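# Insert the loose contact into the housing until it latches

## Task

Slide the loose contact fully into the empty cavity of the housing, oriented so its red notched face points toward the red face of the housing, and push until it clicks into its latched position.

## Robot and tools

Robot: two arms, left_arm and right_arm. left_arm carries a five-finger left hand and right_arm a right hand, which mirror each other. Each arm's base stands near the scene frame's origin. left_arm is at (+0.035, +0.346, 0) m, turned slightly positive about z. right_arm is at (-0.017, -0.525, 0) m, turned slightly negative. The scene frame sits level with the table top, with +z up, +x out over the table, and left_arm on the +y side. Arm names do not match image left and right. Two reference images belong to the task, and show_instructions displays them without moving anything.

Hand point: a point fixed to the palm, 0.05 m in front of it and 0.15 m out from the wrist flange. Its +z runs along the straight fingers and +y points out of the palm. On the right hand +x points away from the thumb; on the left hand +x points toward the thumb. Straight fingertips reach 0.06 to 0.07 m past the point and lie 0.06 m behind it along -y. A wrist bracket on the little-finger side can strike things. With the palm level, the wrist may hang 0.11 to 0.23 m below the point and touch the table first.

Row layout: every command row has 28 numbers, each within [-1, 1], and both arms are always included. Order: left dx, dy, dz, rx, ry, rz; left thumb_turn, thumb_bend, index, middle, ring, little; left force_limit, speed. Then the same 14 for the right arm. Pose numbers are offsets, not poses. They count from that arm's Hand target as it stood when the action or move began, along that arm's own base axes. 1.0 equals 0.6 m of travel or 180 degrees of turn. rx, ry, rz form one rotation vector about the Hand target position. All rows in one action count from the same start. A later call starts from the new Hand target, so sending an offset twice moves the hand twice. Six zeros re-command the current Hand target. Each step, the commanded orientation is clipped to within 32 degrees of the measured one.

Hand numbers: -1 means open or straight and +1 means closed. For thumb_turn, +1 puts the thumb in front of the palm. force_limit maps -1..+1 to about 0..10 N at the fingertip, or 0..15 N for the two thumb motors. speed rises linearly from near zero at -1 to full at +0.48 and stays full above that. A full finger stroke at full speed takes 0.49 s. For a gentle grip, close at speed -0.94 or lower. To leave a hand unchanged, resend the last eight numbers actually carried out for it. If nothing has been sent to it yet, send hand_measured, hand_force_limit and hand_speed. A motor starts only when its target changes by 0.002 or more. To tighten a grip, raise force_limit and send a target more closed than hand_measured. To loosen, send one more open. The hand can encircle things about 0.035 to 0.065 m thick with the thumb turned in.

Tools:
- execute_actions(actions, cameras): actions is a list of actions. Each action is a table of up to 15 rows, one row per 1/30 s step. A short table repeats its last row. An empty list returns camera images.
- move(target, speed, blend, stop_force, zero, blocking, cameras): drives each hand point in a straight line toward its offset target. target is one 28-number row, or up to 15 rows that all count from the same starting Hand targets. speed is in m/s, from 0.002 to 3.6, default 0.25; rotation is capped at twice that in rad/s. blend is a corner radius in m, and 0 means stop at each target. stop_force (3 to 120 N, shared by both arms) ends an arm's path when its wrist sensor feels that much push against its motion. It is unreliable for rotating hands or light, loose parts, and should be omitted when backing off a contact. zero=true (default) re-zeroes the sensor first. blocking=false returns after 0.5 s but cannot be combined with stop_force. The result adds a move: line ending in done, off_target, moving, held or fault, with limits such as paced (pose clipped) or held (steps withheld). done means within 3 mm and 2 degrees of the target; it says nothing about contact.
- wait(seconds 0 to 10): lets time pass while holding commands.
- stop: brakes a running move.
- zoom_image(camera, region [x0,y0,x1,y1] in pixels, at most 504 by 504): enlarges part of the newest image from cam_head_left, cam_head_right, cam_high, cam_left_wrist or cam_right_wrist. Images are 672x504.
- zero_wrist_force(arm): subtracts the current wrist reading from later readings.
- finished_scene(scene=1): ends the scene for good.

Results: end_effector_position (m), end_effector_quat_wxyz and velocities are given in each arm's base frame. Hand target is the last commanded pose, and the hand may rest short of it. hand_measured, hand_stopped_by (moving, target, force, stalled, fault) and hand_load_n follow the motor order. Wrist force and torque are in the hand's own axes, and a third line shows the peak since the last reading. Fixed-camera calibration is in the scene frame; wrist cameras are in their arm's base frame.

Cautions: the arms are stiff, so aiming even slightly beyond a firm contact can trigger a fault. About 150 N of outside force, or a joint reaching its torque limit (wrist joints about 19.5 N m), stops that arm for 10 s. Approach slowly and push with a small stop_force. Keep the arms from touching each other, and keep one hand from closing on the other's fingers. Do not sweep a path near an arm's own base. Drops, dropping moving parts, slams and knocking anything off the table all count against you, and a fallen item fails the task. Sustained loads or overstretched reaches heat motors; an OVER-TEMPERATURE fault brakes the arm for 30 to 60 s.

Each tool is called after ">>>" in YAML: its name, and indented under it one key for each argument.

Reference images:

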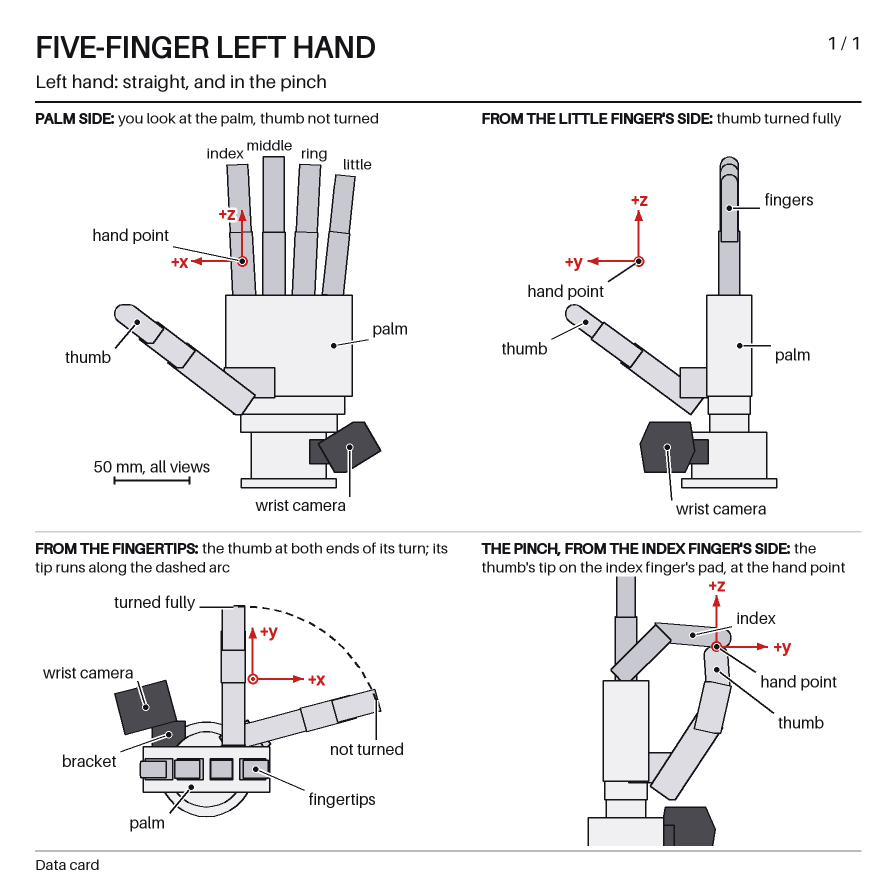

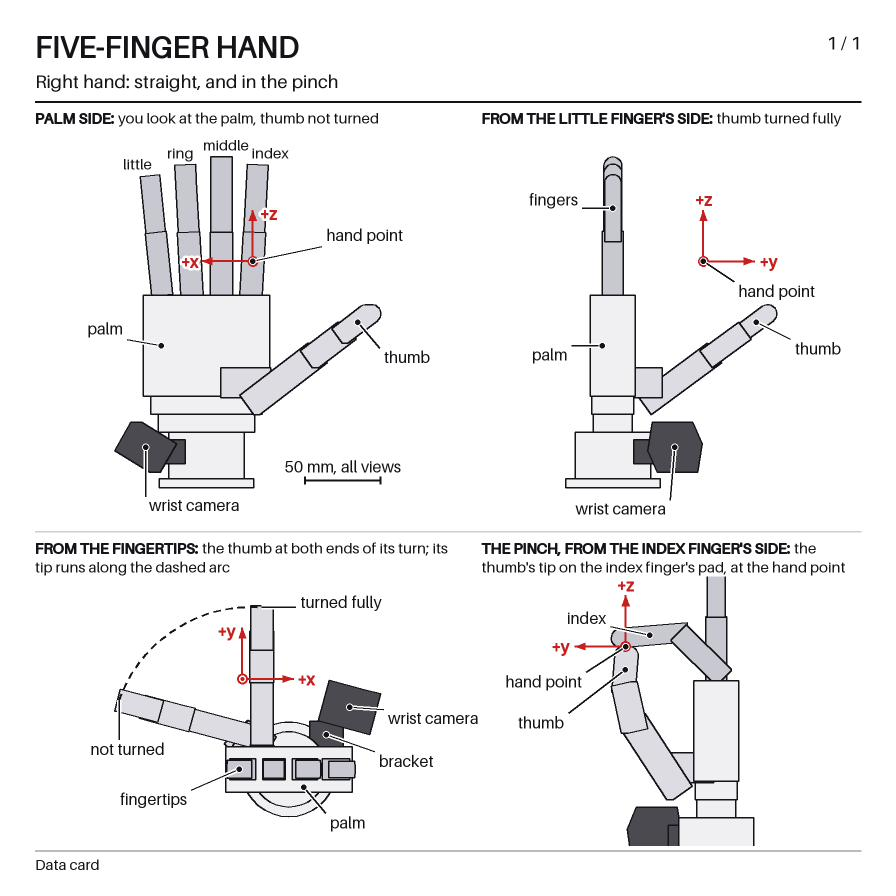

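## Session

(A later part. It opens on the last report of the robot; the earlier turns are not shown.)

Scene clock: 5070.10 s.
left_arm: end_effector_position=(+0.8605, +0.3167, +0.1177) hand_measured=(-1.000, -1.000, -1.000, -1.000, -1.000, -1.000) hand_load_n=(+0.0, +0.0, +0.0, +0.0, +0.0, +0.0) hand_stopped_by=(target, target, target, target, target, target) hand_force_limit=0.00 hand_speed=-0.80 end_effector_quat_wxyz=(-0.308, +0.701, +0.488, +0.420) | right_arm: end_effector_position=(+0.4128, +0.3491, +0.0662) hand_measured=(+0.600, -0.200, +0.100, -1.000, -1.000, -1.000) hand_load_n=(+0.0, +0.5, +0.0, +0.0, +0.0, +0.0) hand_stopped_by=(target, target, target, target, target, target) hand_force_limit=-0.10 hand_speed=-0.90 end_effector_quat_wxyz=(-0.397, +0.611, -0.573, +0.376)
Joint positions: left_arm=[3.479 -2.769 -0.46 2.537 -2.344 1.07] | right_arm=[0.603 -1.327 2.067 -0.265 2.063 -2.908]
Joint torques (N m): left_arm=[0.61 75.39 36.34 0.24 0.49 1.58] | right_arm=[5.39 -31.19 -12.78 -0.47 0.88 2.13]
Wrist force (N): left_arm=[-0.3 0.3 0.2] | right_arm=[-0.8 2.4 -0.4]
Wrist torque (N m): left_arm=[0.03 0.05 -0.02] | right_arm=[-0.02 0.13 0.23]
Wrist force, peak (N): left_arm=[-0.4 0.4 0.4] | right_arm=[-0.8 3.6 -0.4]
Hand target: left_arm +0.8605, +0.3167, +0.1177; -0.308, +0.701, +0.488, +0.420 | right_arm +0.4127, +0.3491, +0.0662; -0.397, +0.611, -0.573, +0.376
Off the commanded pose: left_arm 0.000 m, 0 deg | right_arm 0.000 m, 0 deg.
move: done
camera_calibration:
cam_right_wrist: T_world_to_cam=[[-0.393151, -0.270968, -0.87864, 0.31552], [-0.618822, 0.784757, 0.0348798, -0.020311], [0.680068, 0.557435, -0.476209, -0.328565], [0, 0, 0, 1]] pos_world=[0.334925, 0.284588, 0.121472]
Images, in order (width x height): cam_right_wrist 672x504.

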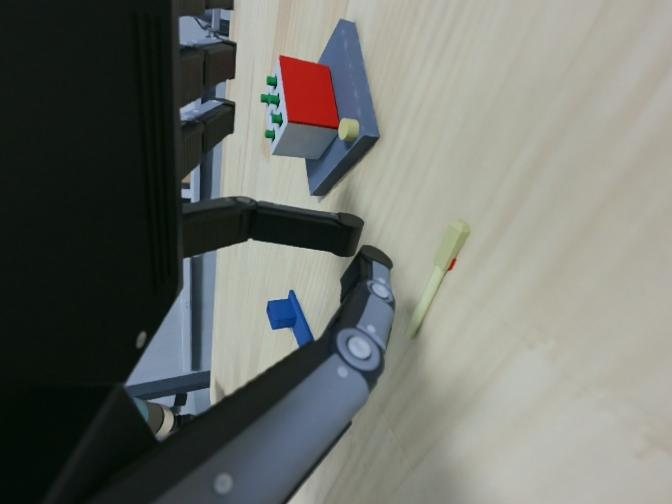

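>>> move:
  target:
    - [0,0,0,0,0,0,-1,-1,-1,-1,-1,-1,0,-0.8,-0.0003,0.0615,-0.05,0,0,0.0094,0.6,-0.2,0.0,-1,-1,-1,-0.1,-0.9]
    - [0,0,0,0,0,0,-1,-1,-1,-1,-1,-1,0,-0.8,-0.0003,0.0615,-0.0863,0,0,0.0094,0.6,-0.2,0.0,-1,-1,-1,-0.1,-0.9]
  speed: [0.08,0.02]
  stop_force: 4
  cameras: ["cam_right_wrist"]

>>> zoom_image:
  camera: "cam_right_wrist"
  region: [310, 130, 470, 290]

Scene clock: 5296.17 s.
left_arm: end_effector_position=(+0.8605, +0.3167, +0.1177) hand_measured=(-1.000, -1.000, -1.000, -1.000, -1.000, -1.000) hand_load_n=(+0.0, -0.5, +0.0, +0.0, +0.0, +0.0) hand_stopped_by=(target, target, target, target, target, target) hand_force_limit=0.00 hand_speed=-0.80 end_effector_quat_wxyz=(-0.308, +0.701, +0.488, +0.420) | right_arm: end_effector_position=(+0.4125, +0.3859, +0.0149) hand_measured=(+0.600, -0.200, +0.000, -1.000, -1.000, -1.000) hand_load_n=(+0.0, +0.0, +0.0, +0.0, +0.0, +0.0) hand_stopped_by=(target, target, target, target, target, target) hand_force_limit=-0.10 hand_speed=-0.90 end_effector_quat_wxyz=(-0.403, +0.619, -0.564, +0.370)
Joint positions: left_arm=[3.479 -2.769 -0.46 2.537 -2.344 1.07] | right_arm=[0.67 -1.175 2.029 -0.37 2.097 -2.888]
Joint torques (N m): left_arm=[0.52 75.53 36.27 0.26 0.53 1.59] | right_arm=[-4.2 -45.56 -25.7 -1.24 -1.74 -2.2]
Wrist force (N): left_arm=[0.0 -0.2 0.4] | right_arm=[-0.8 2.5 -0.5]
Wrist torque (N m): left_arm=[-0.05 0.02 0.00] | right_arm=[-0.01 0.14 0.23]
Wrist force, peak (N): left_arm=[-0.3 0.5 0.4] | right_arm=[2.4 -3.0 -5.1]
Hand target: left_arm +0.8605, +0.3167, +0.1177; -0.308, +0.701, +0.488, +0.420 | right_arm +0.4125, +0.3860, +0.0149; -0.403, +0.619, -0.564, +0.370 (not the last commanded pose)
Off the commanded pose: left_arm 0.000 m, 0 deg | right_arm 0.000 m, 0 deg.
move: contact (right_arm); path passed 1 of 2 targets
camera_calibration:
cam_right_wrist: T_world_to_cam=[[-0.385197, -0.282618, -0.878493, 0.281536], [-0.641678, 0.766181, 0.0348729, -0.0309936], [0.663229, 0.577143, -0.47648, -0.374068], [0, 0, 0, 1]] pos_world=[0.336651, 0.319204, 0.0701722]
Images, in order (width x height): cam_right_wrist 672x504.

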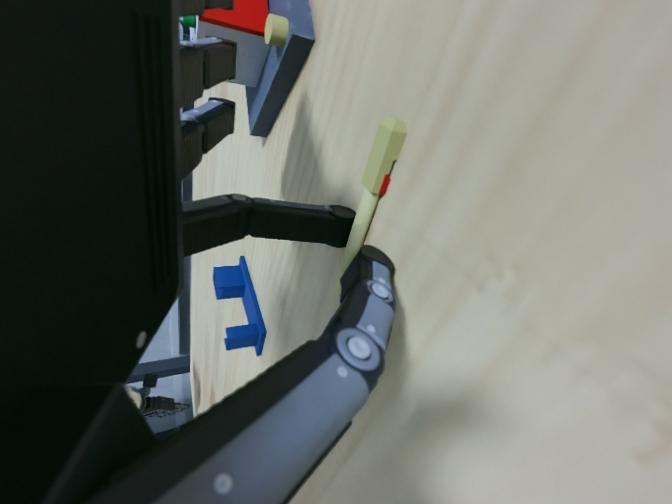

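Scaled by 3.150.

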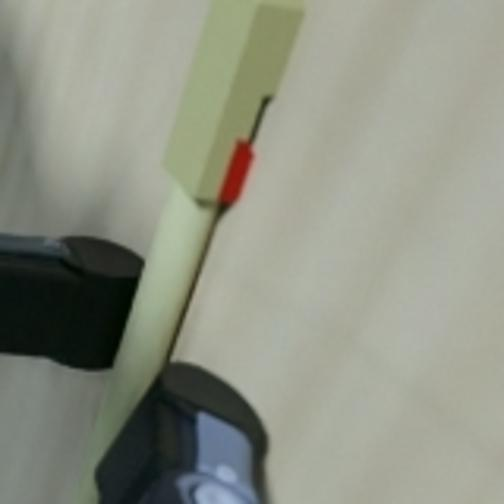

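>>> move:
  target:
    - [0,0,0,0,0,0,-1,-1,-1,-1,-1,-1,0,-0.8,0,0,0,0,0,0,0.6,-0.2,0.4,-1,-1,-1,-0.4,-0.9]
    - [0,0,0,0,0,0,-1,-1,-1,-1,-1,-1,0,-0.8,0,0,0.001,0,0,0,0.6,-0.2,0.65,-1,-1,-1,0.0,-0.9]
  speed: 0.02
  cameras: ["cam_right_wrist"]

Scene clock: 5550.07 s.
left_arm: end_effector_position=(+0.8605, +0.3167, +0.1177) hand_measured=(-1.000, -1.000, -1.000, -1.000, -1.000, -1.000) hand_load_n=(+0.0, +0.0, +0.0, -0.5, +0.0, +0.0) hand_stopped_by=(target, target, target, target, target, target) hand_force_limit=0.00 hand_speed=-0.80 end_effector_quat_wxyz=(-0.308, +0.701, +0.488, +0.420) | right_arm: end_effector_position=(+0.4125, +0.3860, +0.0155) hand_measured=(+0.600, -0.200, +0.274, -1.000, -1.000, -1.000) hand_load_n=(-0.5, +1.0, +6.5, +0.0, +0.0, +0.0) hand_stopped_by=(target, target, force, target, target, target) hand_force_limit=0.00 hand_speed=-0.90 end_effector_quat_wxyz=(-0.403, +0.619, -0.564, +0.370)
Joint positions: left_arm=[3.479 -2.769 -0.46 2.537 -2.344 1.07] | right_arm=[0.67 -1.177 2.029 -0.369 2.097 -2.888]
Joint torques (N m): left_arm=[0.52 75.4 35.85 0.24 0.59 1.47] | right_arm=[9.22 -39.87 -24.91 0.31 -1.38 -0.64]
Wrist force (N): left_arm=[0.2 0.0 -0.1] | right_arm=[-0.8 2.4 -0.3]
Wrist torque (N m): left_arm=[-0.01 -0.04 0.02] | right_arm=[-0.03 0.13 0.23]
Wrist force, peak (N): left_arm=[-0.4 0.3 0.4] | right_arm=[-0.9 2.7 -0.5]
Hand target: left_arm +0.8605, +0.3167, +0.1177; -0.308, +0.701, +0.488, +0.420 | right_arm +0.4125, +0.3860, +0.0155; -0.403, +0.619, -0.564, +0.370
Off the commanded pose: left_arm 0.000 m, 0 deg | right_arm 0.000 m, 0 deg.
move: done
camera_calibration:
cam_right_wrist: T_world_to_cam=[[-0.385119, -0.282553, -0.878549, 0.282019], [-0.641732, 0.766134, 0.0349095, -0.0309841], [0.663222, 0.577237, -0.476376, -0.373817], [0, 0, 0, 1]] pos_world=[0.336651, 0.319204, 0.0707721]
Images, in order (width x height): cam_right_wrist 672x504.

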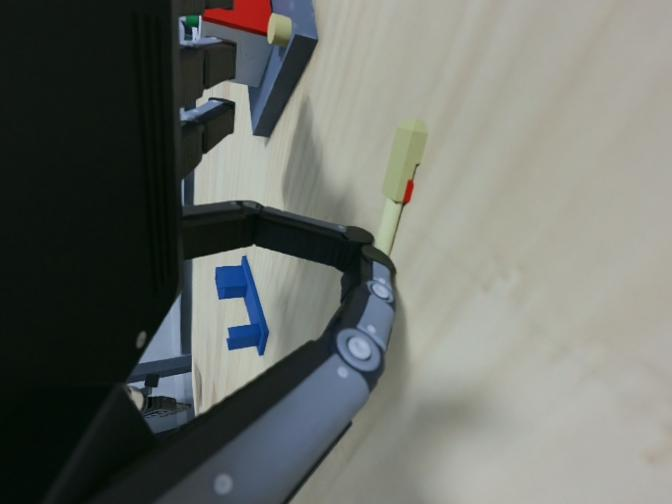

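>>> zoom_image:
  camera: "cam_right_wrist"
  region: [340, 90, 480, 290]

Scaled by 2.520.

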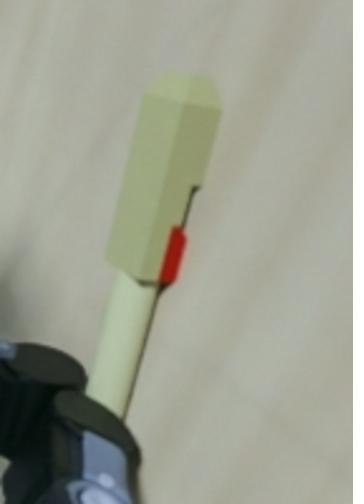

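>>> move:
  target:
    - [0,0,0,0,0,0,-1,-1,-1,-1,-1,-1,0,-0.8,0,0,0.06,0,0,0,0.6,-0.2,0.65,-1,-1,-1,0.0,-0.9]
    - [0,0,0,0,0,0,-1,-1,-1,-1,-1,-1,0,-0.8,-0.0375,0.0733,0.07,0,0,0.444,0.6,-0.2,0.65,-1,-1,-1,0.0,-0.9]
  speed: 0.15
  blend: [0.015,0]
  cameras: ["cam_right_wrist","cam_head_right"]

Scene clock: 5630.17 s.
left_arm: end_effector_position=(+0.8605, +0.3167, +0.1177) hand_measured=(-1.000, -1.000, -1.000, -1.000, -1.000, -1.000) hand_load_n=(+0.0, +0.0, +0.0, +0.0, +0.0, +0.0) hand_stopped_by=(target, target, target, target, target, target) hand_force_limit=0.00 hand_speed=-0.80 end_effector_quat_wxyz=(-0.308, +0.701, +0.488, +0.420) | right_arm: end_effector_position=(+0.3901, +0.4299, +0.0575) hand_measured=(+0.600, -0.200, +0.274, -1.000, -1.000, -1.000) hand_load_n=(-0.5, +1.0, +6.5, +0.0, +0.0, +0.0) hand_stopped_by=(target, target, force, target, target, target) hand_force_limit=0.00 hand_speed=-0.90 end_effector_quat_wxyz=(-0.546, +0.837, -0.035, +0.025)
Joint positions: left_arm=[3.479 -2.769 -0.46 2.537 -2.344 1.07] | right_arm=[0.212 -1.013 1.718 0.275 0.506 -4.063]
Joint torques (N m): left_arm=[0.23 75.05 36.04 0.3 0.65 1.58] | right_arm=[11.23 -47.43 -16.02 2.66 0.39 -0.98]
Wrist force (N): left_arm=[-0.1 0.2 0.0] | right_arm=[-1.1 2.9 -0.4]
Wrist torque (N m): left_arm=[0.02 0.01 -0.01] | right_arm=[0.06 0.15 0.41]
Wrist force, peak (N): left_arm=[0.0 0.6 0.4] | right_arm=[-0.6 4.2 -0.3]
Hand target: left_arm +0.8605, +0.3167, +0.1177; -0.308, +0.701, +0.488, +0.420 | right_arm +0.3900, +0.4299, +0.0575; -0.546, +0.837, -0.034, +0.025
Off the commanded pose: left_arm 0.000 m, 0 deg | right_arm 0.000 m, 0 deg.
move: done
camera_calibration:
cam_right_wrist: T_world_to_cam=[[0.210712, -0.428656, -0.878553, 0.15299], [-0.866718, -0.497576, 0.0348998, 0.550482], [-0.452107, 0.754104, -0.476369, -0.00530288], [0, 0, 0, 1]] pos_world=[0.442478, 0.343486, 0.112672]
Images, in order (width x height): cam_head_right 672x504, cam_right_wrist 672x504.

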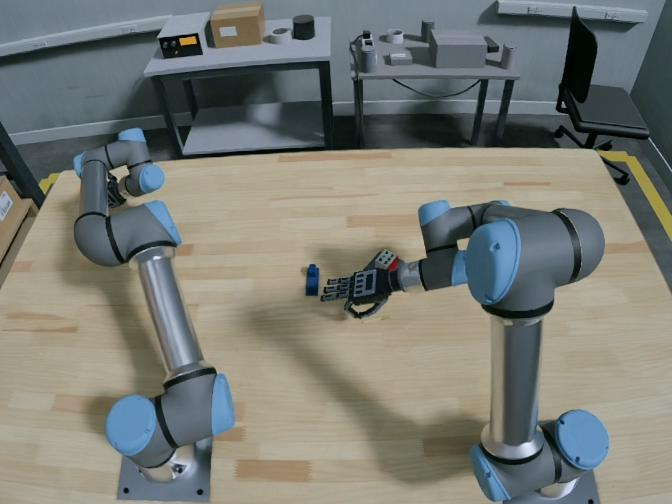

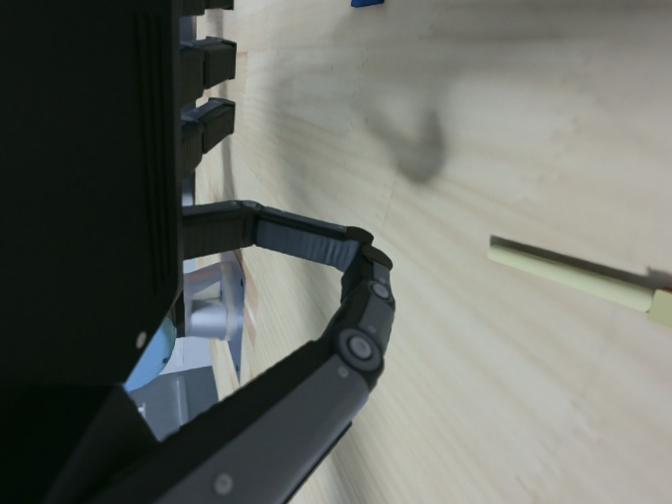

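>>> zoom_image:
  camera: "cam_right_wrist"
  region: [470, 220, 672, 370]

Scaled by 2.495.

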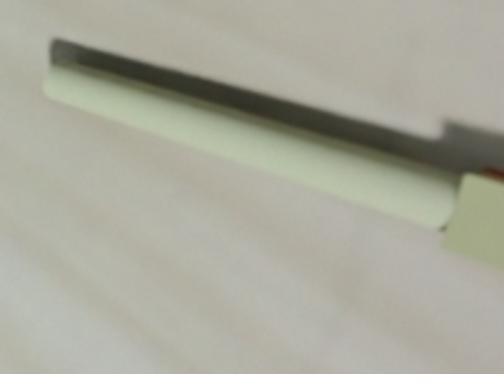

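>>> move:
  target:
    - [0,0,0,0,0,0,-1,-1,-1,-1,-1,-1,0,-0.8,0.0232,-0.0757,0,0,0,-0.372,0.6,-0.2,0.0,-1,-1,-1,0.0,-0.5]
    - [0,0,0,0,0,0,-1,-1,-1,-1,-1,-1,0,-0.8,0.0232,-0.0757,-0.0467,0,0,-0.372,0.6,-0.2,0.0,-1,-1,-1,0.0,-0.5]
  speed: [0.25,0.1]
  cameras: ["cam_right_wrist"]

Scene clock: 5743.17 s.
left_arm: end_effector_position=(+0.8605, +0.3167, +0.1177) hand_measured=(-1.000, -1.000, -1.000, -1.000, -1.000, -1.000) hand_load_n=(+0.0, +0.0, +0.0, +0.0, +0.0, +0.0) hand_stopped_by=(target, target, target, target, target, target) hand_force_limit=0.00 hand_speed=-0.80 end_effector_quat_wxyz=(-0.308, +0.701, +0.488, +0.420) | right_arm: end_effector_position=(+0.4039, +0.3845, +0.0294) hand_measured=(+0.600, -0.200, +0.000, -1.000, -1.000, -1.000) hand_load_n=(+0.0, +0.0, +0.0, +0.0, +0.0, +0.0) hand_stopped_by=(target, target, target, target, target, target) hand_force_limit=0.00 hand_speed=-0.50 end_effector_quat_wxyz=(-0.442, +0.679, -0.490, +0.322)
Joint positions: left_arm=[3.479 -2.769 -0.46 2.537 -2.344 1.07] | right_arm=[0.554 -1.283 2.129 -0.422 1.789 -3.049]
Joint torques (N m): left_arm=[0.28 74.95 36.45 0.32 0.55 1.59] | right_arm=[-10.33 -31.4 -26.83 -0.87 1.8 2.39]
Wrist force (N): left_arm=[0.0 0.0 0.1] | right_arm=[-0.7 2.5 -0.3]
Wrist torque (N m): left_arm=[-0.01 0.00 0.00] | right_arm=[0.01 0.07 0.26]
Wrist force, peak (N): left_arm=[-0.7 0.2 0.0] | right_arm=[-1.5 3.5 -1.1]
Hand target: left_arm +0.8605, +0.3167, +0.1177; -0.308, +0.701, +0.488, +0.420 | right_arm +0.4040, +0.3845, +0.0295; -0.442, +0.679, -0.490, +0.322
Off the commanded pose: left_arm 0.000 m, 0 deg | right_arm 0.000 m, 0 deg.
move: done
camera_calibration:
cam_right_wrist: T_world_to_cam=[[-0.312048, -0.36191, -0.878435, 0.291476], [-0.797224, 0.602673, 0.0349023, 0.0897589], [0.516778, 0.711201, -0.476586, -0.353006], [0, 0, 0, 1]] pos_world=[0.344938, 0.302451, 0.0846721]
Images, in order (width x height): cam_right_wrist 672x504.

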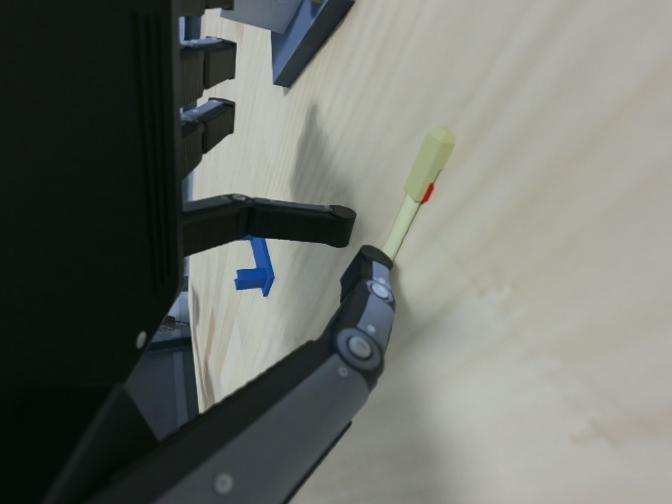

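>>> zoom_image:
  camera: "cam_right_wrist"
  region: [320, 110, 480, 290]

Scaled by 2.800.

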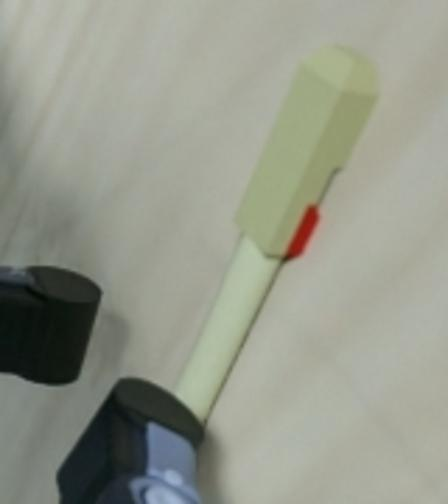

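>>> move:
  target: [0,0,0,0,0,0,-1,-1,-1,-1,-1,-1,0,-0.8,0.004,0.0013,-0.0272,0,0,-0.013,0.6,-0.2,0.0,-1,-1,-1,0.0,-0.5]
  speed: 0.02
  stop_force: 3

>>> move:
  target:
    - [0,0,0,0,0,0,-1,-1,-1,-1,-1,-1,0,-0.8,0,0,0,0,0,0,0.6,-0.2,0.4,-1,-1,-1,-0.4,-0.94]
    - [0,0,0,0,0,0,-1,-1,-1,-1,-1,-1,0,-0.8,0,0,0,0,0,0,0.6,-0.2,0.65,-1,-1,-1,-0.1,-0.9]
  speed: 0.02
  cameras: ["cam_right_wrist"]

Scene clock: 5787.77 s.
left_arm: end_effector_position=(+0.8605, +0.3167, +0.1177) hand_measured=(-1.000, -1.000, -1.000, -1.000, -1.000, -1.000) hand_load_n=(+0.0, +0.0, +0.0, +0.0, +0.0, +0.0) hand_stopped_by=(target, target, target, target, target, target) hand_force_limit=0.00 hand_speed=-0.80 end_effector_quat_wxyz=(-0.308, +0.701, +0.488, +0.420) | right_arm: end_effector_position=(+0.4061, +0.3852, +0.0150) hand_measured=(+0.600, -0.200, +0.000, -1.000, -1.000, -1.000) hand_load_n=(+0.0, +0.0, +0.0, +0.0, +0.0, +0.0) hand_stopped_by=(target, target, target, target, target, target) hand_force_limit=0.00 hand_speed=-0.50 end_effector_quat_wxyz=(-0.436, +0.670, -0.502, +0.330)
Joint positions: left_arm=[3.479 -2.769 -0.46 2.537 -2.344 1.07] | right_arm=[0.574 -1.24 2.123 -0.453 1.84 -3.025]
Joint torques (N m): left_arm=[0.3 75.2 35.93 0.3 0.68 1.52] | right_arm=[-9.71 -34.14 -9.94 -2.06 1.81 -2.51]
Wrist force (N): left_arm=[-0.2 0.0 0.3] | right_arm=[-0.7 2.2 -0.2]
Wrist torque (N m): left_arm=[-0.01 0.04 -0.02] | right_arm=[0.00 0.05 0.24]
Wrist force, peak (N): left_arm=[-0.4 -0.2 0.6] | right_arm=[0.5 -3.5 -5.8]
Hand target: left_arm +0.8605, +0.3167, +0.1177; -0.308, +0.701, +0.488, +0.420 | right_arm +0.4061, +0.3852, +0.0150; -0.436, +0.670, -0.502, +0.330 (not the last commanded pose)
Off the commanded pose: left_arm 0.000 m, 0 deg | right_arm 0.002 m, 0 deg.
move: contact (right_arm)

Scene clock: 5790.03 s.
left_arm: end_effector_position=(+0.8605, +0.3167, +0.1177) hand_measured=(-1.000, -1.000, -1.000, -1.000, -1.000, -1.000) hand_load_n=(+0.0, +0.0, +0.0, +0.0, +0.0, +0.0) hand_stopped_by=(target, target, target, target, target, target) hand_force_limit=0.00 hand_speed=-0.80 end_effector_quat_wxyz=(-0.308, +0.701, +0.488, +0.420) | right_arm: end_effector_position=(+0.4061, +0.3852, +0.0150) hand_measured=(+0.600, -0.200, +0.268, -1.000, -1.000, -1.000) hand_load_n=(-1.5, +4.0, +5.5, +0.0, +0.0, +0.0) hand_stopped_by=(target, target, force, target, target, target) hand_force_limit=-0.10 hand_speed=-0.90 end_effector_quat_wxyz=(-0.436, +0.670, -0.502, +0.330)
Joint positions: left_arm=[3.479 -2.769 -0.46 2.537 -2.344 1.07] | right_arm=[0.574 -1.24 2.123 -0.453 1.84 -3.025]
Joint torques (N m): left_arm=[0.09 75.29 35.82 0.31 0.65 1.58] | right_arm=[-9.49 -26.14 -10.77 0.2 1.79 -2.39]
Wrist force (N): left_arm=[-0.1 0.1 0.3] | right_arm=[0.3 -0.9 -2.5]
Wrist torque (N m): left_arm=[0.00 0.01 -0.01] | right_arm=[-0.11 0.08 0.18]
Wrist force, peak (N): left_arm=[-0.2 0.4 0.5] | right_arm=[0.6 -1.3 -2.7]
Hand target: left_arm +0.8605, +0.3167, +0.1177; -0.308, +0.701, +0.488, +0.420 | right_arm +0.4061, +0.3852, +0.0150; -0.436, +0.670, -0.502, +0.330
Off the commanded pose: left_arm 0.000 m, 0 deg | right_arm 0.000 m, 0 deg.
move: done
camera_calibration:
cam_right_wrist: T_world_to_cam=[[-0.324841, -0.350204, -0.878542, 0.280477], [-0.774858, 0.631171, 0.0349069, 0.0715491], [0.542286, 0.692084, -0.476389, -0.364494], [0, 0, 0, 1]] pos_world=[0.344211, 0.305325, 0.0702721]
Images, in order (width x height): cam_right_wrist 672x504.

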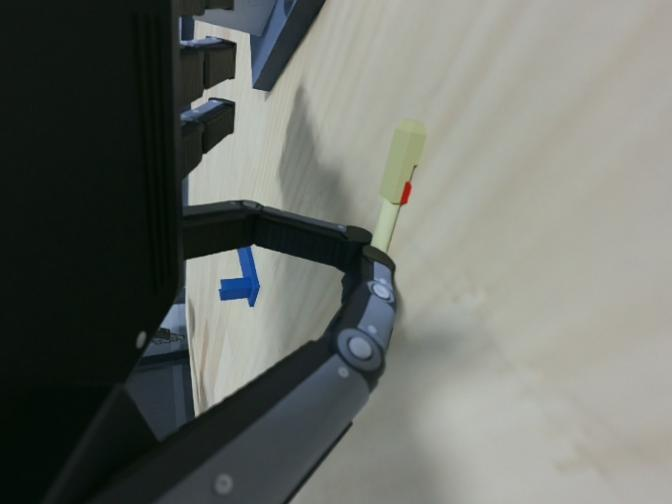

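>>> move:
  target:
    - [0,0,0,0,0,0,-1,-1,-1,-1,-1,-1,0,-0.8,0,0,0,0,0,0,0.6,-0.2,0.05,-1,-1,-1,-0.1,-0.8]
    - [0,0,0,0,0,0,-1,-1,-1,-1,-1,-1,0,-0.8,0,0,-0.0022,0,0,0,0.6,-0.2,0.05,-1,-1,-1,-0.4,-0.94]
    - [0,0,0,0,0,0,-1,-1,-1,-1,-1,-1,0,-0.8,0,0,-0.0022,0,0,0,0.6,-0.2,0.5,-1,-1,-1,-0.4,-0.94]
  speed: 0.01
  cameras: ["cam_right_wrist"]

Scene clock: 5810.13 s.
left_arm: end_effector_position=(+0.8605, +0.3167, +0.1177) hand_measured=(-1.000, -1.000, -1.000, -1.000, -1.000, -1.000) hand_load_n=(+0.0, +0.0, +0.0, +0.0, +0.0, +0.0) hand_stopped_by=(target, target, target, target, target, target) hand_force_limit=0.00 hand_speed=-0.80 end_effector_quat_wxyz=(-0.308, +0.701, +0.488, +0.420) | right_arm: end_effector_position=(+0.4061, +0.3852, +0.0136) hand_measured=(+0.600, -0.200, +0.218, -1.000, -1.000, -1.000) hand_load_n=(+0.0, +1.0, +3.0, +0.0, +0.0, +0.0) hand_stopped_by=(target, target, force, target, target, target) hand_force_limit=-0.40 hand_speed=-0.94 end_effector_quat_wxyz=(-0.436, +0.670, -0.502, +0.330)
Joint positions: left_arm=[3.479 -2.769 -0.46 2.537 -2.344 1.07] | right_arm=[0.574 -1.237 2.124 -0.456 1.84 -3.025]
Joint torques (N m): left_arm=[0.23 75.02 36.14 0.4 0.65 1.58] | right_arm=[-6.5 -30.84 -14.76 1.36 1.77 -2.27]
Wrist force (N): left_arm=[-0.2 0.1 0.1] | right_arm=[-0.7 0.1 -0.4]
Wrist torque (N m): left_arm=[-0.01 0.03 -0.01] | right_arm=[-0.04 0.07 0.21]
Wrist force, peak (N): left_arm=[-0.3 0.3 0.5] | right_arm=[3.5 -13.1 -15.0]
Hand target: left_arm +0.8605, +0.3167, +0.1177; -0.308, +0.701, +0.488, +0.420 | right_arm +0.4061, +0.3852, +0.0137; -0.436, +0.670, -0.502, +0.330
Off the commanded pose: left_arm 0.000 m, 0 deg | right_arm 0.000 m, 0 deg.
move: done
camera_calibration:
cam_right_wrist: T_world_to_cam=[[-0.324915, -0.350245, -0.878498, 0.279249], [-0.774846, 0.631185, 0.0349342, 0.0715104], [0.542259, 0.692051, -0.476467, -0.365082], [0, 0, 0, 1]] pos_world=[0.344111, 0.305325, 0.0688721]
Images, in order (width x height): cam_right_wrist 672x504.

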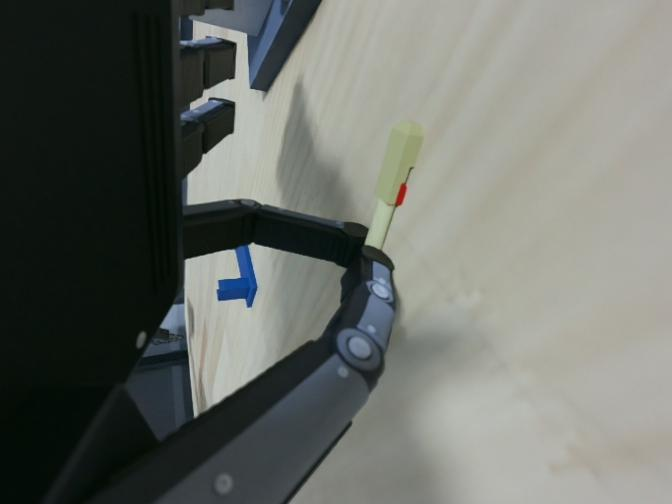

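>>> move:
  target: [0,0,0,0,0,0,-1,-1,-1,-1,-1,-1,0,-0.8,0,0,0.05,0,0,0,0.6,-0.2,0.5,-1,-1,-1,-0.4,-0.94]
  speed: 0.04
  cameras: ["cam_right_wrist"]

Scene clock: 5822.33 s.
left_arm: end_effector_position=(+0.8605, +0.3167, +0.1177) hand_measured=(-1.000, -1.000, -1.000, -1.000, -1.000, -1.000) hand_load_n=(+0.0, +0.0, +0.0, +0.0, +0.0, +0.0) hand_stopped_by=(target, target, target, target, target, target) hand_force_limit=0.00 hand_speed=-0.80 end_effector_quat_wxyz=(-0.308, +0.701, +0.488, +0.420) | right_arm: end_effector_position=(+0.4062, +0.3853, +0.0438) hand_measured=(+0.600, -0.200, +0.218, -1.000, -1.000, -1.000) hand_load_n=(+0.0, +1.5, +2.0, +0.0, +0.0, +0.0) hand_stopped_by=(target, target, force, target, target, target) hand_force_limit=-0.40 hand_speed=-0.94 end_effector_quat_wxyz=(-0.436, +0.670, -0.502, +0.330) end_effector_velocity=(+0.001, +0.000, -0.001) end_effector_angular_velocity=(+0.002, -0.003, +0.000)
Joint positions: left_arm=[3.479 -2.769 -0.46 2.537 -2.344 1.07] | right_arm=[0.574 -1.299 2.1 -0.371 1.84 -3.025]
Joint velocities: left_arm=[within noise] | right_arm=[0 0.002 0.001 -0.006 0 0]
Joint torques (N m): left_arm=[0.49 75.3 36.07 0.41 0.66 1.58] | right_arm=[-4.92 -23.54 -11.08 -2.47 1.81 -2.1]
Wrist force (N): left_arm=[0.1 0.2 0.2] | right_arm=[-0.8 2.6 -0.5]
Wrist torque (N m): left_arm=[0.01 -0.01 0.00] | right_arm=[0.03 0.11 0.24]
Wrist force, peak (N): left_arm=[-0.1 0.4 0.6] | right_arm=[-0.7 3.0 -0.2]
Hand target: left_arm +0.8605, +0.3167, +0.1177; -0.308, +0.701, +0.488, +0.420 | right_arm +0.4061, +0.3852, +0.0437; -0.436, +0.670, -0.502, +0.330
Off the commanded pose: left_arm 0.000 m, 0 deg | right_arm 0.000 m, 0 deg.
move: done
camera_calibration:
cam_right_wrist: T_world_to_cam=[[-0.32466, -0.350115, -0.878644, 0.305699], [-0.774847, 0.631191, 0.0347954, 0.0705452], [0.54241, 0.692111, -0.476208, -0.350843], [0, 0, 0, 1]] pos_world=[0.34421, 0.305325, 0.0990722]
Images, in order (width x height): cam_right_wrist 672x504.

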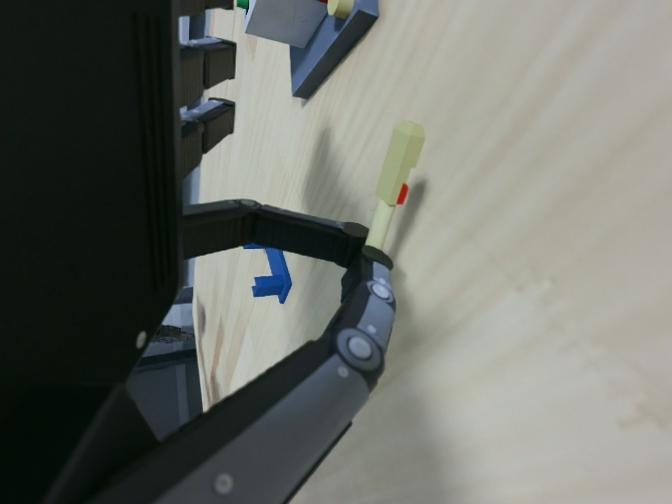

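>>> move:
  target:
    - [0,0,0,0,0,0,-1,-1,-1,-1,-1,-1,0,-0.8,-0.0602,0.0913,0.02,0,0,0.402,0.6,-0.2,0.5,-1,-1,-1,-0.4,-0.94]
    - [0,0,0,0,0,0,-1,-1,-1,-1,-1,-1,0,-0.8,-0.0602,0.0913,-0.04,0,0,0.402,0.6,-0.2,0.5,-1,-1,-1,-0.4,-0.94]
  speed: [0.15,0.06]
  cameras: ["cam_right_wrist"]

Scene clock: 5886.83 s.
left_arm: end_effector_position=(+0.8605, +0.3167, +0.1177) hand_measured=(-1.000, -1.000, -1.000, -1.000, -1.000, -1.000) hand_load_n=(+0.0, +0.0, +0.0, +0.0, +0.0, +0.0) hand_stopped_by=(target, target, target, target, target, target) hand_force_limit=0.00 hand_speed=-0.80 end_effector_quat_wxyz=(-0.308, +0.701, +0.488, +0.420) | right_arm: end_effector_position=(+0.3699, +0.4400, +0.0196) hand_measured=(+0.600, -0.200, +0.218, -1.000, -1.000, -1.000) hand_load_n=(+0.0, +0.0, +0.0, +0.0, +0.0, +0.0) hand_stopped_by=(target, target, force, target, target, target) hand_force_limit=-0.40 hand_speed=-0.94 end_effector_quat_wxyz=(-0.547, +0.837, -0.010, +0.009)
Joint positions: left_arm=[3.479 -2.769 -0.46 2.537 -2.344 1.07] | right_arm=[0.241 -0.944 1.737 0.232 0.49 -4.115]
Joint torques (N m): left_arm=[0.8 75.22 36.47 0.51 0.83 1.65] | right_arm=[-7.64 -53.73 -25.02 5.12 0.86 2.57]
Wrist force (N): left_arm=[-0.1 0.2 -0.1] | right_arm=[-1.1 2.5 -0.5]
Wrist torque (N m): left_arm=[0.03 0.01 -0.01] | right_arm=[0.01 0.13 0.40]
Wrist force, peak (N): left_arm=[-0.1 0.1 0.7] | right_arm=[-1.1 3.4 -0.3]
Hand target: left_arm +0.8605, +0.3167, +0.1177; -0.308, +0.701, +0.488, +0.420 | right_arm +0.3700, +0.4400, +0.0197; -0.547, +0.837, -0.010, +0.009
Off the commanded pose: left_arm 0.000 m, 0 deg | right_arm 0.000 m, 0 deg.
move: done
camera_calibration:
cam_right_wrist: T_world_to_cam=[[0.235229, -0.415733, -0.878541, 0.113585], [-0.836274, -0.547192, 0.0350246, 0.549886], [-0.495292, 0.726462, -0.476382, -0.0118764], [0, 0, 0, 1]] pos_world=[0.427254, 0.356742, 0.074872]
Images, in order (width x height): cam_right_wrist 672x504.

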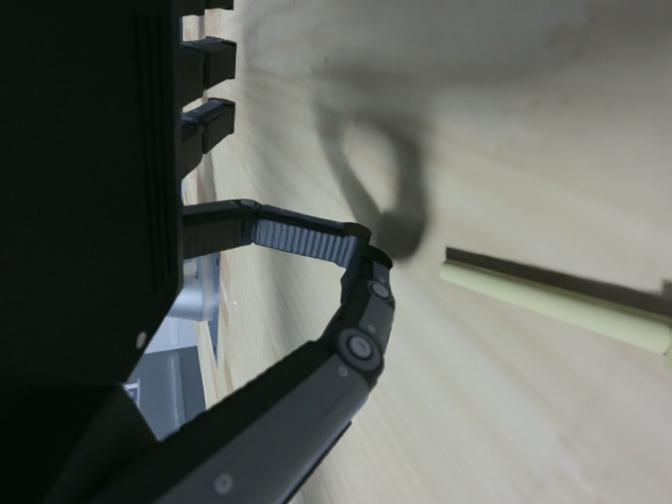

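>>> wait:
  seconds: 0
  cameras: ["cam_high","cam_head_right"]

>>> zoom_image:
  camera: "cam_high"
  region: [200, 180, 340, 285]

Scene clock: 5897.63 s.
left_arm: end_effector_position=(+0.8605, +0.3167, +0.1177) hand_measured=(-1.000, -1.000, -1.000, -1.000, -1.000, -1.000) hand_load_n=(+0.0, +0.0, +0.0, +0.0, +0.5, +0.0) hand_stopped_by=(target, target, target, target, target, target) hand_force_limit=0.00 hand_speed=-0.80 end_effector_quat_wxyz=(-0.308, +0.701, +0.488, +0.420) | right_arm: end_effector_position=(+0.3700, +0.4400, +0.0197) hand_measured=(+0.600, -0.200, +0.218, -1.000, -1.000, -1.000) hand_load_n=(+0.0, +0.0, +0.0, +0.0, +0.0, -0.5) hand_stopped_by=(target, target, force, target, target, target) hand_force_limit=-0.40 hand_speed=-0.94 end_effector_quat_wxyz=(-0.547, +0.837, -0.010, +0.009)
Joint positions: left_arm=[3.479 -2.769 -0.46 2.537 -2.344 1.07] | right_arm=[0.241 -0.944 1.737 0.232 0.49 -4.114]
Joint torques (N m): left_arm=[-0.05 75.16 36.29 0.49 0.78 1.63] | right_arm=[-4.2 -53.21 -25.08 5.03 -0.24 2.41]
Wrist force (N): left_arm=[-0.1 0.1 0.3] | right_arm=[-1.2 2.6 -0.3]
Wrist torque (N m): left_arm=[0.00 0.03 -0.01] | right_arm=[0.01 0.15 0.40]
Wrist force, peak (N): left_arm=[-0.2 0.5 0.4] | right_arm=[-1.5 2.9 -0.4]
Hand target: left_arm +0.8605, +0.3167, +0.1177; -0.308, +0.701, +0.488, +0.420 | right_arm +0.3700, +0.4400, +0.0197; -0.547, +0.837, -0.010, +0.009
Off the commanded pose: left_arm 0.000 m, 0 deg | right_arm 0.000 m, 0 deg.
Images, in order (width x height): cam_head_right 672x504, cam_high 672x504.

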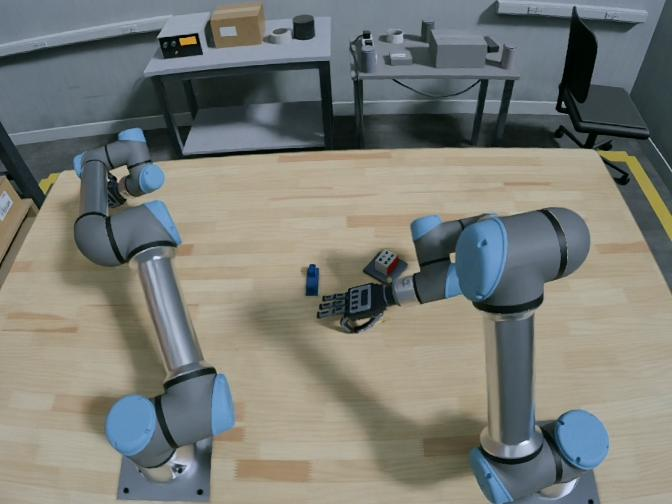

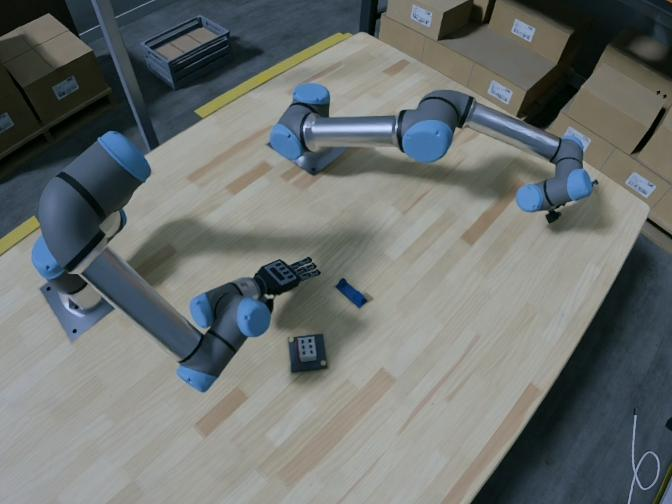

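Scaled by 3.600.

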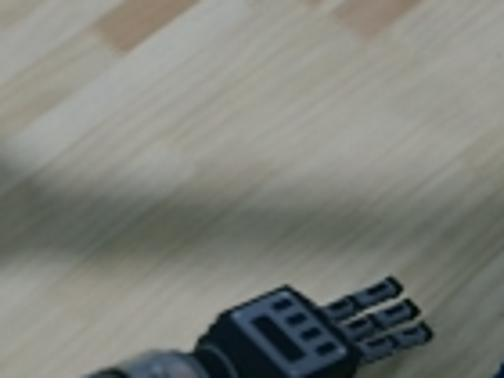

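>>> move:
  target:
    - [0,0,0,0,0,0,-1,-1,-1,-1,-1,-1,0,-0.8,0,0,0.045,0,0,0,0.6,-0.2,0.0,-1,-1,-1,0.0,-0.5]
    - [0,0,0,0,0,0,-1,-1,-1,-1,-1,-1,0,-0.8,0.0337,-0.0968,0.045,0,0,-0.37,0.6,-0.2,0.0,-1,-1,-1,0.0,-0.5]
  speed: 0.25
  blend: [0.01,0]
  cameras: ["cam_right_wrist"]

>>> zoom_image:
  camera: "cam_right_wrist"
  region: [340, 90, 500, 270]

Scene clock: 5922.43 s.
left_arm: end_effector_position=(+0.8605, +0.3167, +0.1177) hand_measured=(-1.000, -1.000, -1.000, -1.000, -1.000, -1.000) hand_load_n=(-0.5, +0.0, +0.0, +0.0, +0.0, +0.0) hand_stopped_by=(target, target, target, target, target, target) hand_force_limit=0.00 hand_speed=-0.80 end_effector_quat_wxyz=(-0.308, +0.701, +0.488, +0.420) | right_arm: end_effector_position=(+0.3902, +0.3820, +0.0466) hand_measured=(+0.600, -0.200, +0.000, -1.000, -1.000, -1.000) hand_load_n=(+0.0, +0.0, +0.0, +0.0, -0.5, +0.0) hand_stopped_by=(target, target, target, target, target, target) hand_force_limit=0.00 hand_speed=-0.50 end_effector_quat_wxyz=(-0.452, +0.694, -0.468, +0.308)
Joint positions: left_arm=[3.479 -2.769 -0.46 2.537 -2.344 1.07] | right_arm=[0.528 -1.352 2.161 -0.391 1.706 -3.086]
Joint torques (N m): left_arm=[0.53 75.53 35.94 0.55 0.76 1.67] | right_arm=[-4.6 -38.57 -11.6 -2.42 1.9 -0.39]
Wrist force (N): left_arm=[-0.3 0.1 -0.1] | right_arm=[-0.7 2.4 -0.4]
Wrist torque (N m): left_arm=[0.01 0.05 -0.03] | right_arm=[0.02 0.09 0.23]
Wrist force, peak (N): left_arm=[-0.5 0.1 0.6] | right_arm=[-1.1 5.0 0.4]
Hand target: left_arm +0.8605, +0.3167, +0.1177; -0.308, +0.701, +0.488, +0.420 | right_arm +0.3902, +0.3819, +0.0467; -0.452, +0.694, -0.468, +0.308
Off the commanded pose: left_arm 0.000 m, 0 deg | right_arm 0.000 m, 0 deg.
move: done
camera_calibration:
cam_right_wrist: T_world_to_cam=[[-0.288037, -0.381208, -0.878473, 0.299355], [-0.834416, 0.550029, 0.0349097, 0.114377], [0.469877, 0.743067, -0.476515, -0.329707], [0, 0, 0, 1]] pos_world=[0.336585, 0.2962, 0.101872]
Images, in order (width x height): cam_right_wrist 672x504.

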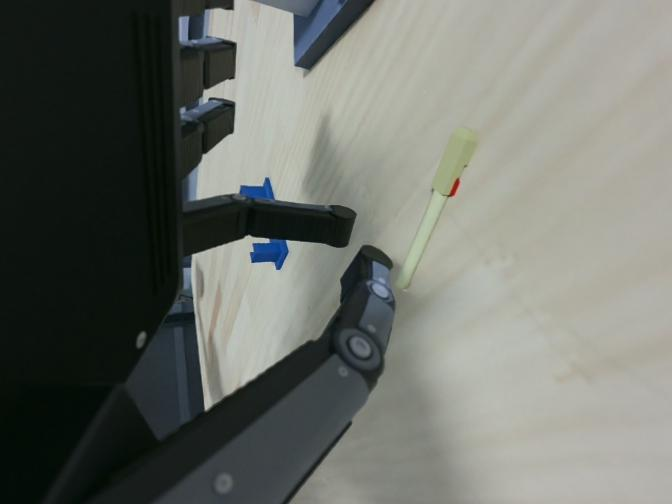

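Scaled by 2.800.

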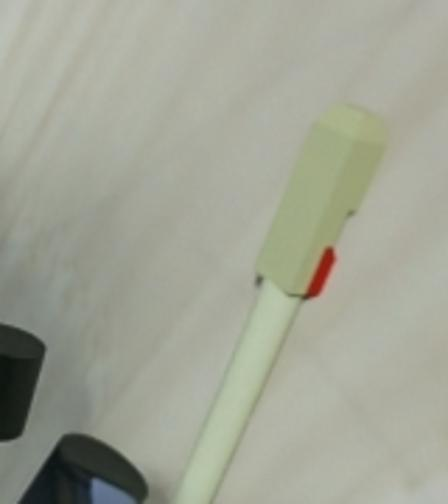

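>>> move:
  target:
    - [0,0,0,0,0,0,-1,-1,-1,-1,-1,-1,0,-0.8,0.0075,-0.0032,-0.04,0,0,0.0155,0.6,-0.2,0.0,-1,-1,-1,0.0,-0.5]
    - [0,0,0,0,0,0,-1,-1,-1,-1,-1,-1,0,-0.8,0.0075,-0.0032,-0.0548,0,0,0.0155,0.6,-0.2,0.0,-1,-1,-1,-0.4,-0.94]
    - [0,0,0,0,0,0,-1,-1,-1,-1,-1,-1,0,-0.8,0.0075,-0.0032,-0.0548,0,0,0.0155,0.6,-0.2,0.5,-1,-1,-1,-0.4,-0.94]
  speed: [0.1,0.01,0.01]
  cameras: ["cam_right_wrist"]

Scene clock: 5967.13 s.
left_arm: end_effector_position=(+0.8605, +0.3167, +0.1177) hand_measured=(-1.000, -1.000, -1.000, -1.000, -1.000, -1.000) hand_load_n=(+0.0, +0.0, +0.0, +0.0, -0.5, +0.0) hand_stopped_by=(target, target, target, target, target, target) hand_force_limit=0.00 hand_speed=-0.80 end_effector_quat_wxyz=(-0.308, +0.701, +0.488, +0.420) | right_arm: end_effector_position=(+0.3947, +0.3800, +0.0138) hand_measured=(+0.600, -0.200, +0.224, -1.000, -1.000, -1.000) hand_load_n=(+0.0, +1.0, +3.0, +0.0, +0.0, +0.0) hand_stopped_by=(target, target, force, target, target, target) hand_force_limit=-0.40 hand_speed=-0.94 end_effector_quat_wxyz=(-0.459, +0.705, -0.451, +0.297)
Joint positions: left_arm=[3.479 -2.769 -0.46 2.537 -2.344 1.07] | right_arm=[0.485 -1.286 2.196 -0.495 1.622 -3.123]
Joint torques (N m): left_arm=[0.2 75.29 35.64 0.54 0.88 1.71] | right_arm=[6.67 -37.19 -24.99 0.87 -1.74 2.42]
Wrist force (N): left_arm=[-0.1 0.2 0.0] | right_arm=[-0.4 0.6 -0.8]
Wrist torque (N m): left_arm=[0.02 0.01 -0.01] | right_arm=[-0.06 0.03 0.43]
Wrist force, peak (N): left_arm=[-0.2 0.2 0.6] | right_arm=[0.7 -7.9 -10.0]
Hand target: left_arm +0.8605, +0.3167, +0.1177; -0.308, +0.701, +0.488, +0.420 | right_arm +0.3947, +0.3800, +0.0138; -0.459, +0.705, -0.451, +0.297
Off the commanded pose: left_arm 0.000 m, 0 deg | right_arm 0.000 m, 0 deg.
move: done
camera_calibration:
cam_right_wrist: T_world_to_cam=[[-0.269179, -0.394617, -0.878533, 0.268672], [-0.860081, 0.508962, 0.0349115, 0.146109], [0.433363, 0.765007, -0.476404, -0.339972], [0, 0, 0, 1]] pos_world=[0.345318, 0.291739, 0.0689721]
Images, in order (width x height): cam_right_wrist 672x504.

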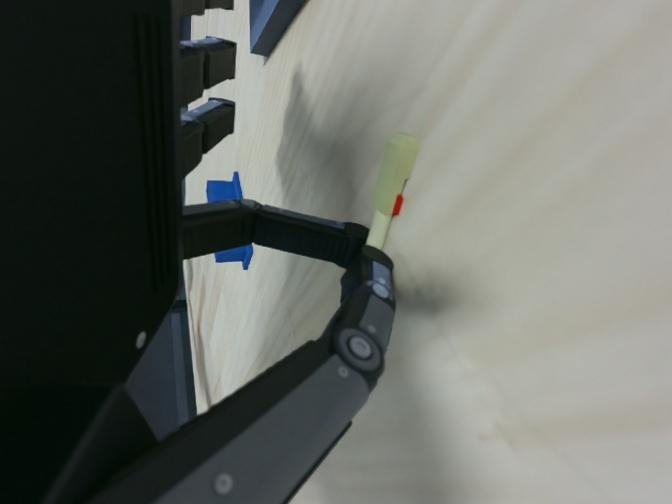

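>>> move:
  target:
    - [0,0,0,0,0,0,-1,-1,-1,-1,-1,-1,0,-0.8,0,0,0.0025,0,0,0,0.6,-0.2,0.5,-1,-1,-1,-0.4,-0.94]
    - [0,0,0,0,0,0,-1,-1,-1,-1,-1,-1,0,-0.8,-0.0578,0.1,0.0025,0,0,0.354,0.6,-0.2,0.5,-1,-1,-1,-0.4,-0.94]
  speed: [0.02,0.1]
  cameras: ["cam_right_wrist"]

Scene clock: 5984.43 s.
left_arm: end_effector_position=(+0.8605, +0.3167, +0.1177) hand_measured=(-1.000, -1.000, -1.000, -1.000, -1.000, -1.000) hand_load_n=(+0.0, +0.0, +0.0, +0.0, +0.0, +0.0) hand_stopped_by=(target, target, target, target, target, target) hand_force_limit=0.00 hand_speed=-0.80 end_effector_quat_wxyz=(-0.308, +0.701, +0.488, +0.420) | right_arm: end_effector_position=(+0.3599, +0.4400, +0.0153) hand_measured=(+0.600, -0.200, +0.224, -1.000, -1.000, -1.000) hand_load_n=(-1.5, -2.5, +0.5, +0.0, +0.0, +0.0) hand_stopped_by=(target, target, force, target, target, target) hand_force_limit=-0.40 hand_speed=-0.94 end_effector_quat_wxyz=(-0.547, +0.837, -0.011, +0.009)
Joint positions: left_arm=[3.479 -2.769 -0.46 2.537 -2.344 1.07] | right_arm=[0.247 -0.954 1.77 0.199 0.494 -4.101]
Joint torques (N m): left_arm=[0.36 74.63 35.49 0.54 0.92 1.62] | right_arm=[-3.64 -46.77 -7.33 1.65 1.84 0.39]
Wrist force (N): left_arm=[-0.1 0.0 0.1] | right_arm=[2.4 -7.7 -6.7]
Wrist torque (N m): left_arm=[-0.01 0.02 -0.01] | right_arm=[-0.29 0.16 0.32]
Wrist force, peak (N): left_arm=[-0.5 0.3 0.6] | right_arm=[4.1 -8.2 -7.2]
Hand target: left_arm +0.8605, +0.3167, +0.1177; -0.308, +0.701, +0.488, +0.420 | right_arm +0.3600, +0.4400, +0.0153; -0.547, +0.837, -0.011, +0.009
Off the commanded pose: left_arm 0.000 m, 0 deg | right_arm 0.000 m, 0 deg.
move: done
camera_calibration:
cam_right_wrist: T_world_to_cam=[[0.234572, -0.41599, -0.878594, 0.112464], [-0.837099, -0.545932, 0.03499, 0.54149], [-0.494208, 0.727263, -0.476285, -0.0197182], [0, 0, 0, 1]] pos_world=[0.417155, 0.356741, 0.070472]
Images, in order (width x height): cam_right_wrist 672x504.

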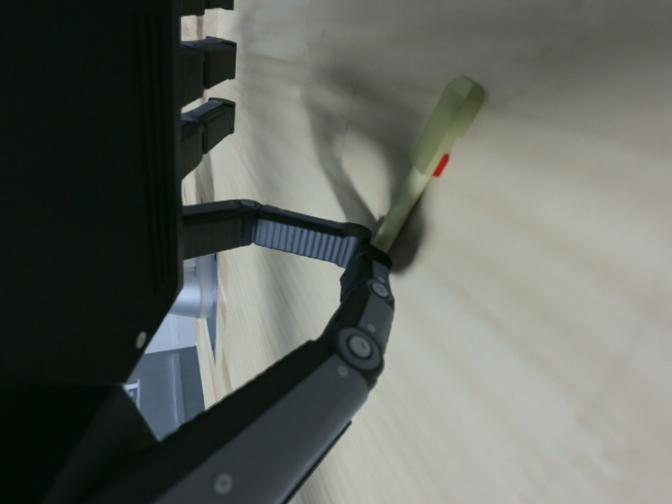

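>>> move:
  target:
    - [0,0,0,0,0,0,-1,-1,-1,-1,-1,-1,0,-0.8,0,0,0.0,0,0,0,0.6,-0.2,-0.6,-1,-1,-1,-0.4,-0.6]
    - [0,0,0,0,0,0,-1,-1,-1,-1,-1,-1,0,-0.8,0.0497,-0.02,0.001,0,0,0,0.6,-0.2,-0.6,-1,-1,-1,-0.4,-0.6]
    - [0,0,0,0,0,0,-1,-1,-1,-1,-1,-1,0,-0.8,0.0467,0.03,0.001,0,0,0,0.6,-0.2,-0.6,-1,-1,-1,-0.4,-0.6]
  speed: [0.02,0.06,0.05]
  cameras: ["cam_right_wrist"]

Scene clock: 6018.20 s.
left_arm: end_effector_position=(+0.8605, +0.3167, +0.1177) hand_measured=(-1.000, -1.000, -1.000, -1.000, -1.000, -1.000) hand_load_n=(-0.5, +0.0, +0.0, +0.0, +0.0, +0.0) hand_stopped_by=(target, target, target, target, target, target) hand_force_limit=0.00 hand_speed=-0.80 end_effector_quat_wxyz=(-0.308, +0.701, +0.488, +0.420) | right_arm: end_effector_position=(+0.3881, +0.4580, +0.0159) hand_measured=(+0.600, -0.200, -0.600, -1.000, -1.000, -1.000) hand_load_n=(+0.0, +0.0, +0.0, +0.0, +0.0, +0.0) hand_stopped_by=(target, target, target, target, target, target) hand_force_limit=-0.40 hand_speed=-0.60 end_effector_quat_wxyz=(-0.547, +0.837, -0.011, +0.010)
Joint positions: left_arm=[3.479 -2.769 -0.46 2.537 -2.344 1.07] | right_arm=[0.27 -0.905 1.662 0.221 0.506 -4.061]
Joint torques (N m): left_arm=[0.26 75.15 36.4 0.54 0.91 1.59] | right_arm=[-10.53 -39.27 -9.71 4.64 -4.11 -2.38]
Wrist force (N): left_arm=[-0.2 -0.1 0.0] | right_arm=[-1.4 2.8 -0.5]
Wrist torque (N m): left_arm=[-0.04 0.04 -0.01] | right_arm=[0.07 0.19 0.18]
Wrist force, peak (N): left_arm=[-0.6 -0.2 0.2] | right_arm=[2.3 -8.0 -6.3]
Hand target: left_arm +0.8605, +0.3167, +0.1177; -0.308, +0.701, +0.488, +0.420 | right_arm +0.3880, +0.4580, +0.0159; -0.547, +0.837, -0.011, +0.009
Off the commanded pose: left_arm 0.000 m, 0 deg | right_arm 0.000 m, 0 deg.
move: done
camera_calibration:
cam_right_wrist: T_world_to_cam=[[0.234869, -0.416147, -0.878441, 0.113892], [-0.837193, -0.545804, 0.0347258, 0.574828], [-0.493908, 0.727268, -0.476588, -0.0187022], [0, 0, 0, 1]] pos_world=[0.445255, 0.374741, 0.0711723]
Images, in order (width x height): cam_right_wrist 672x504.

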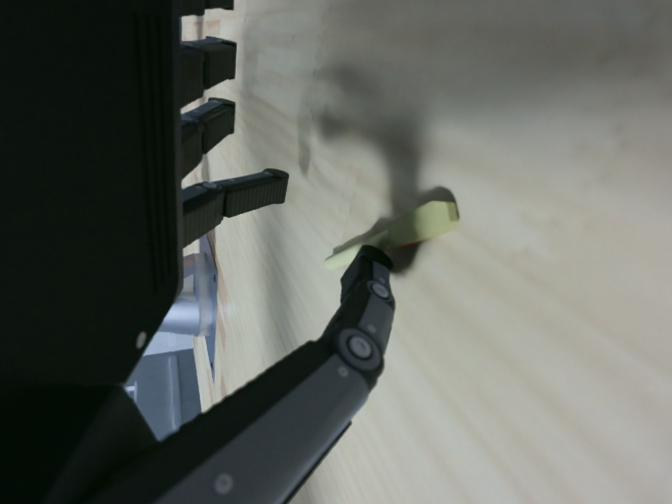

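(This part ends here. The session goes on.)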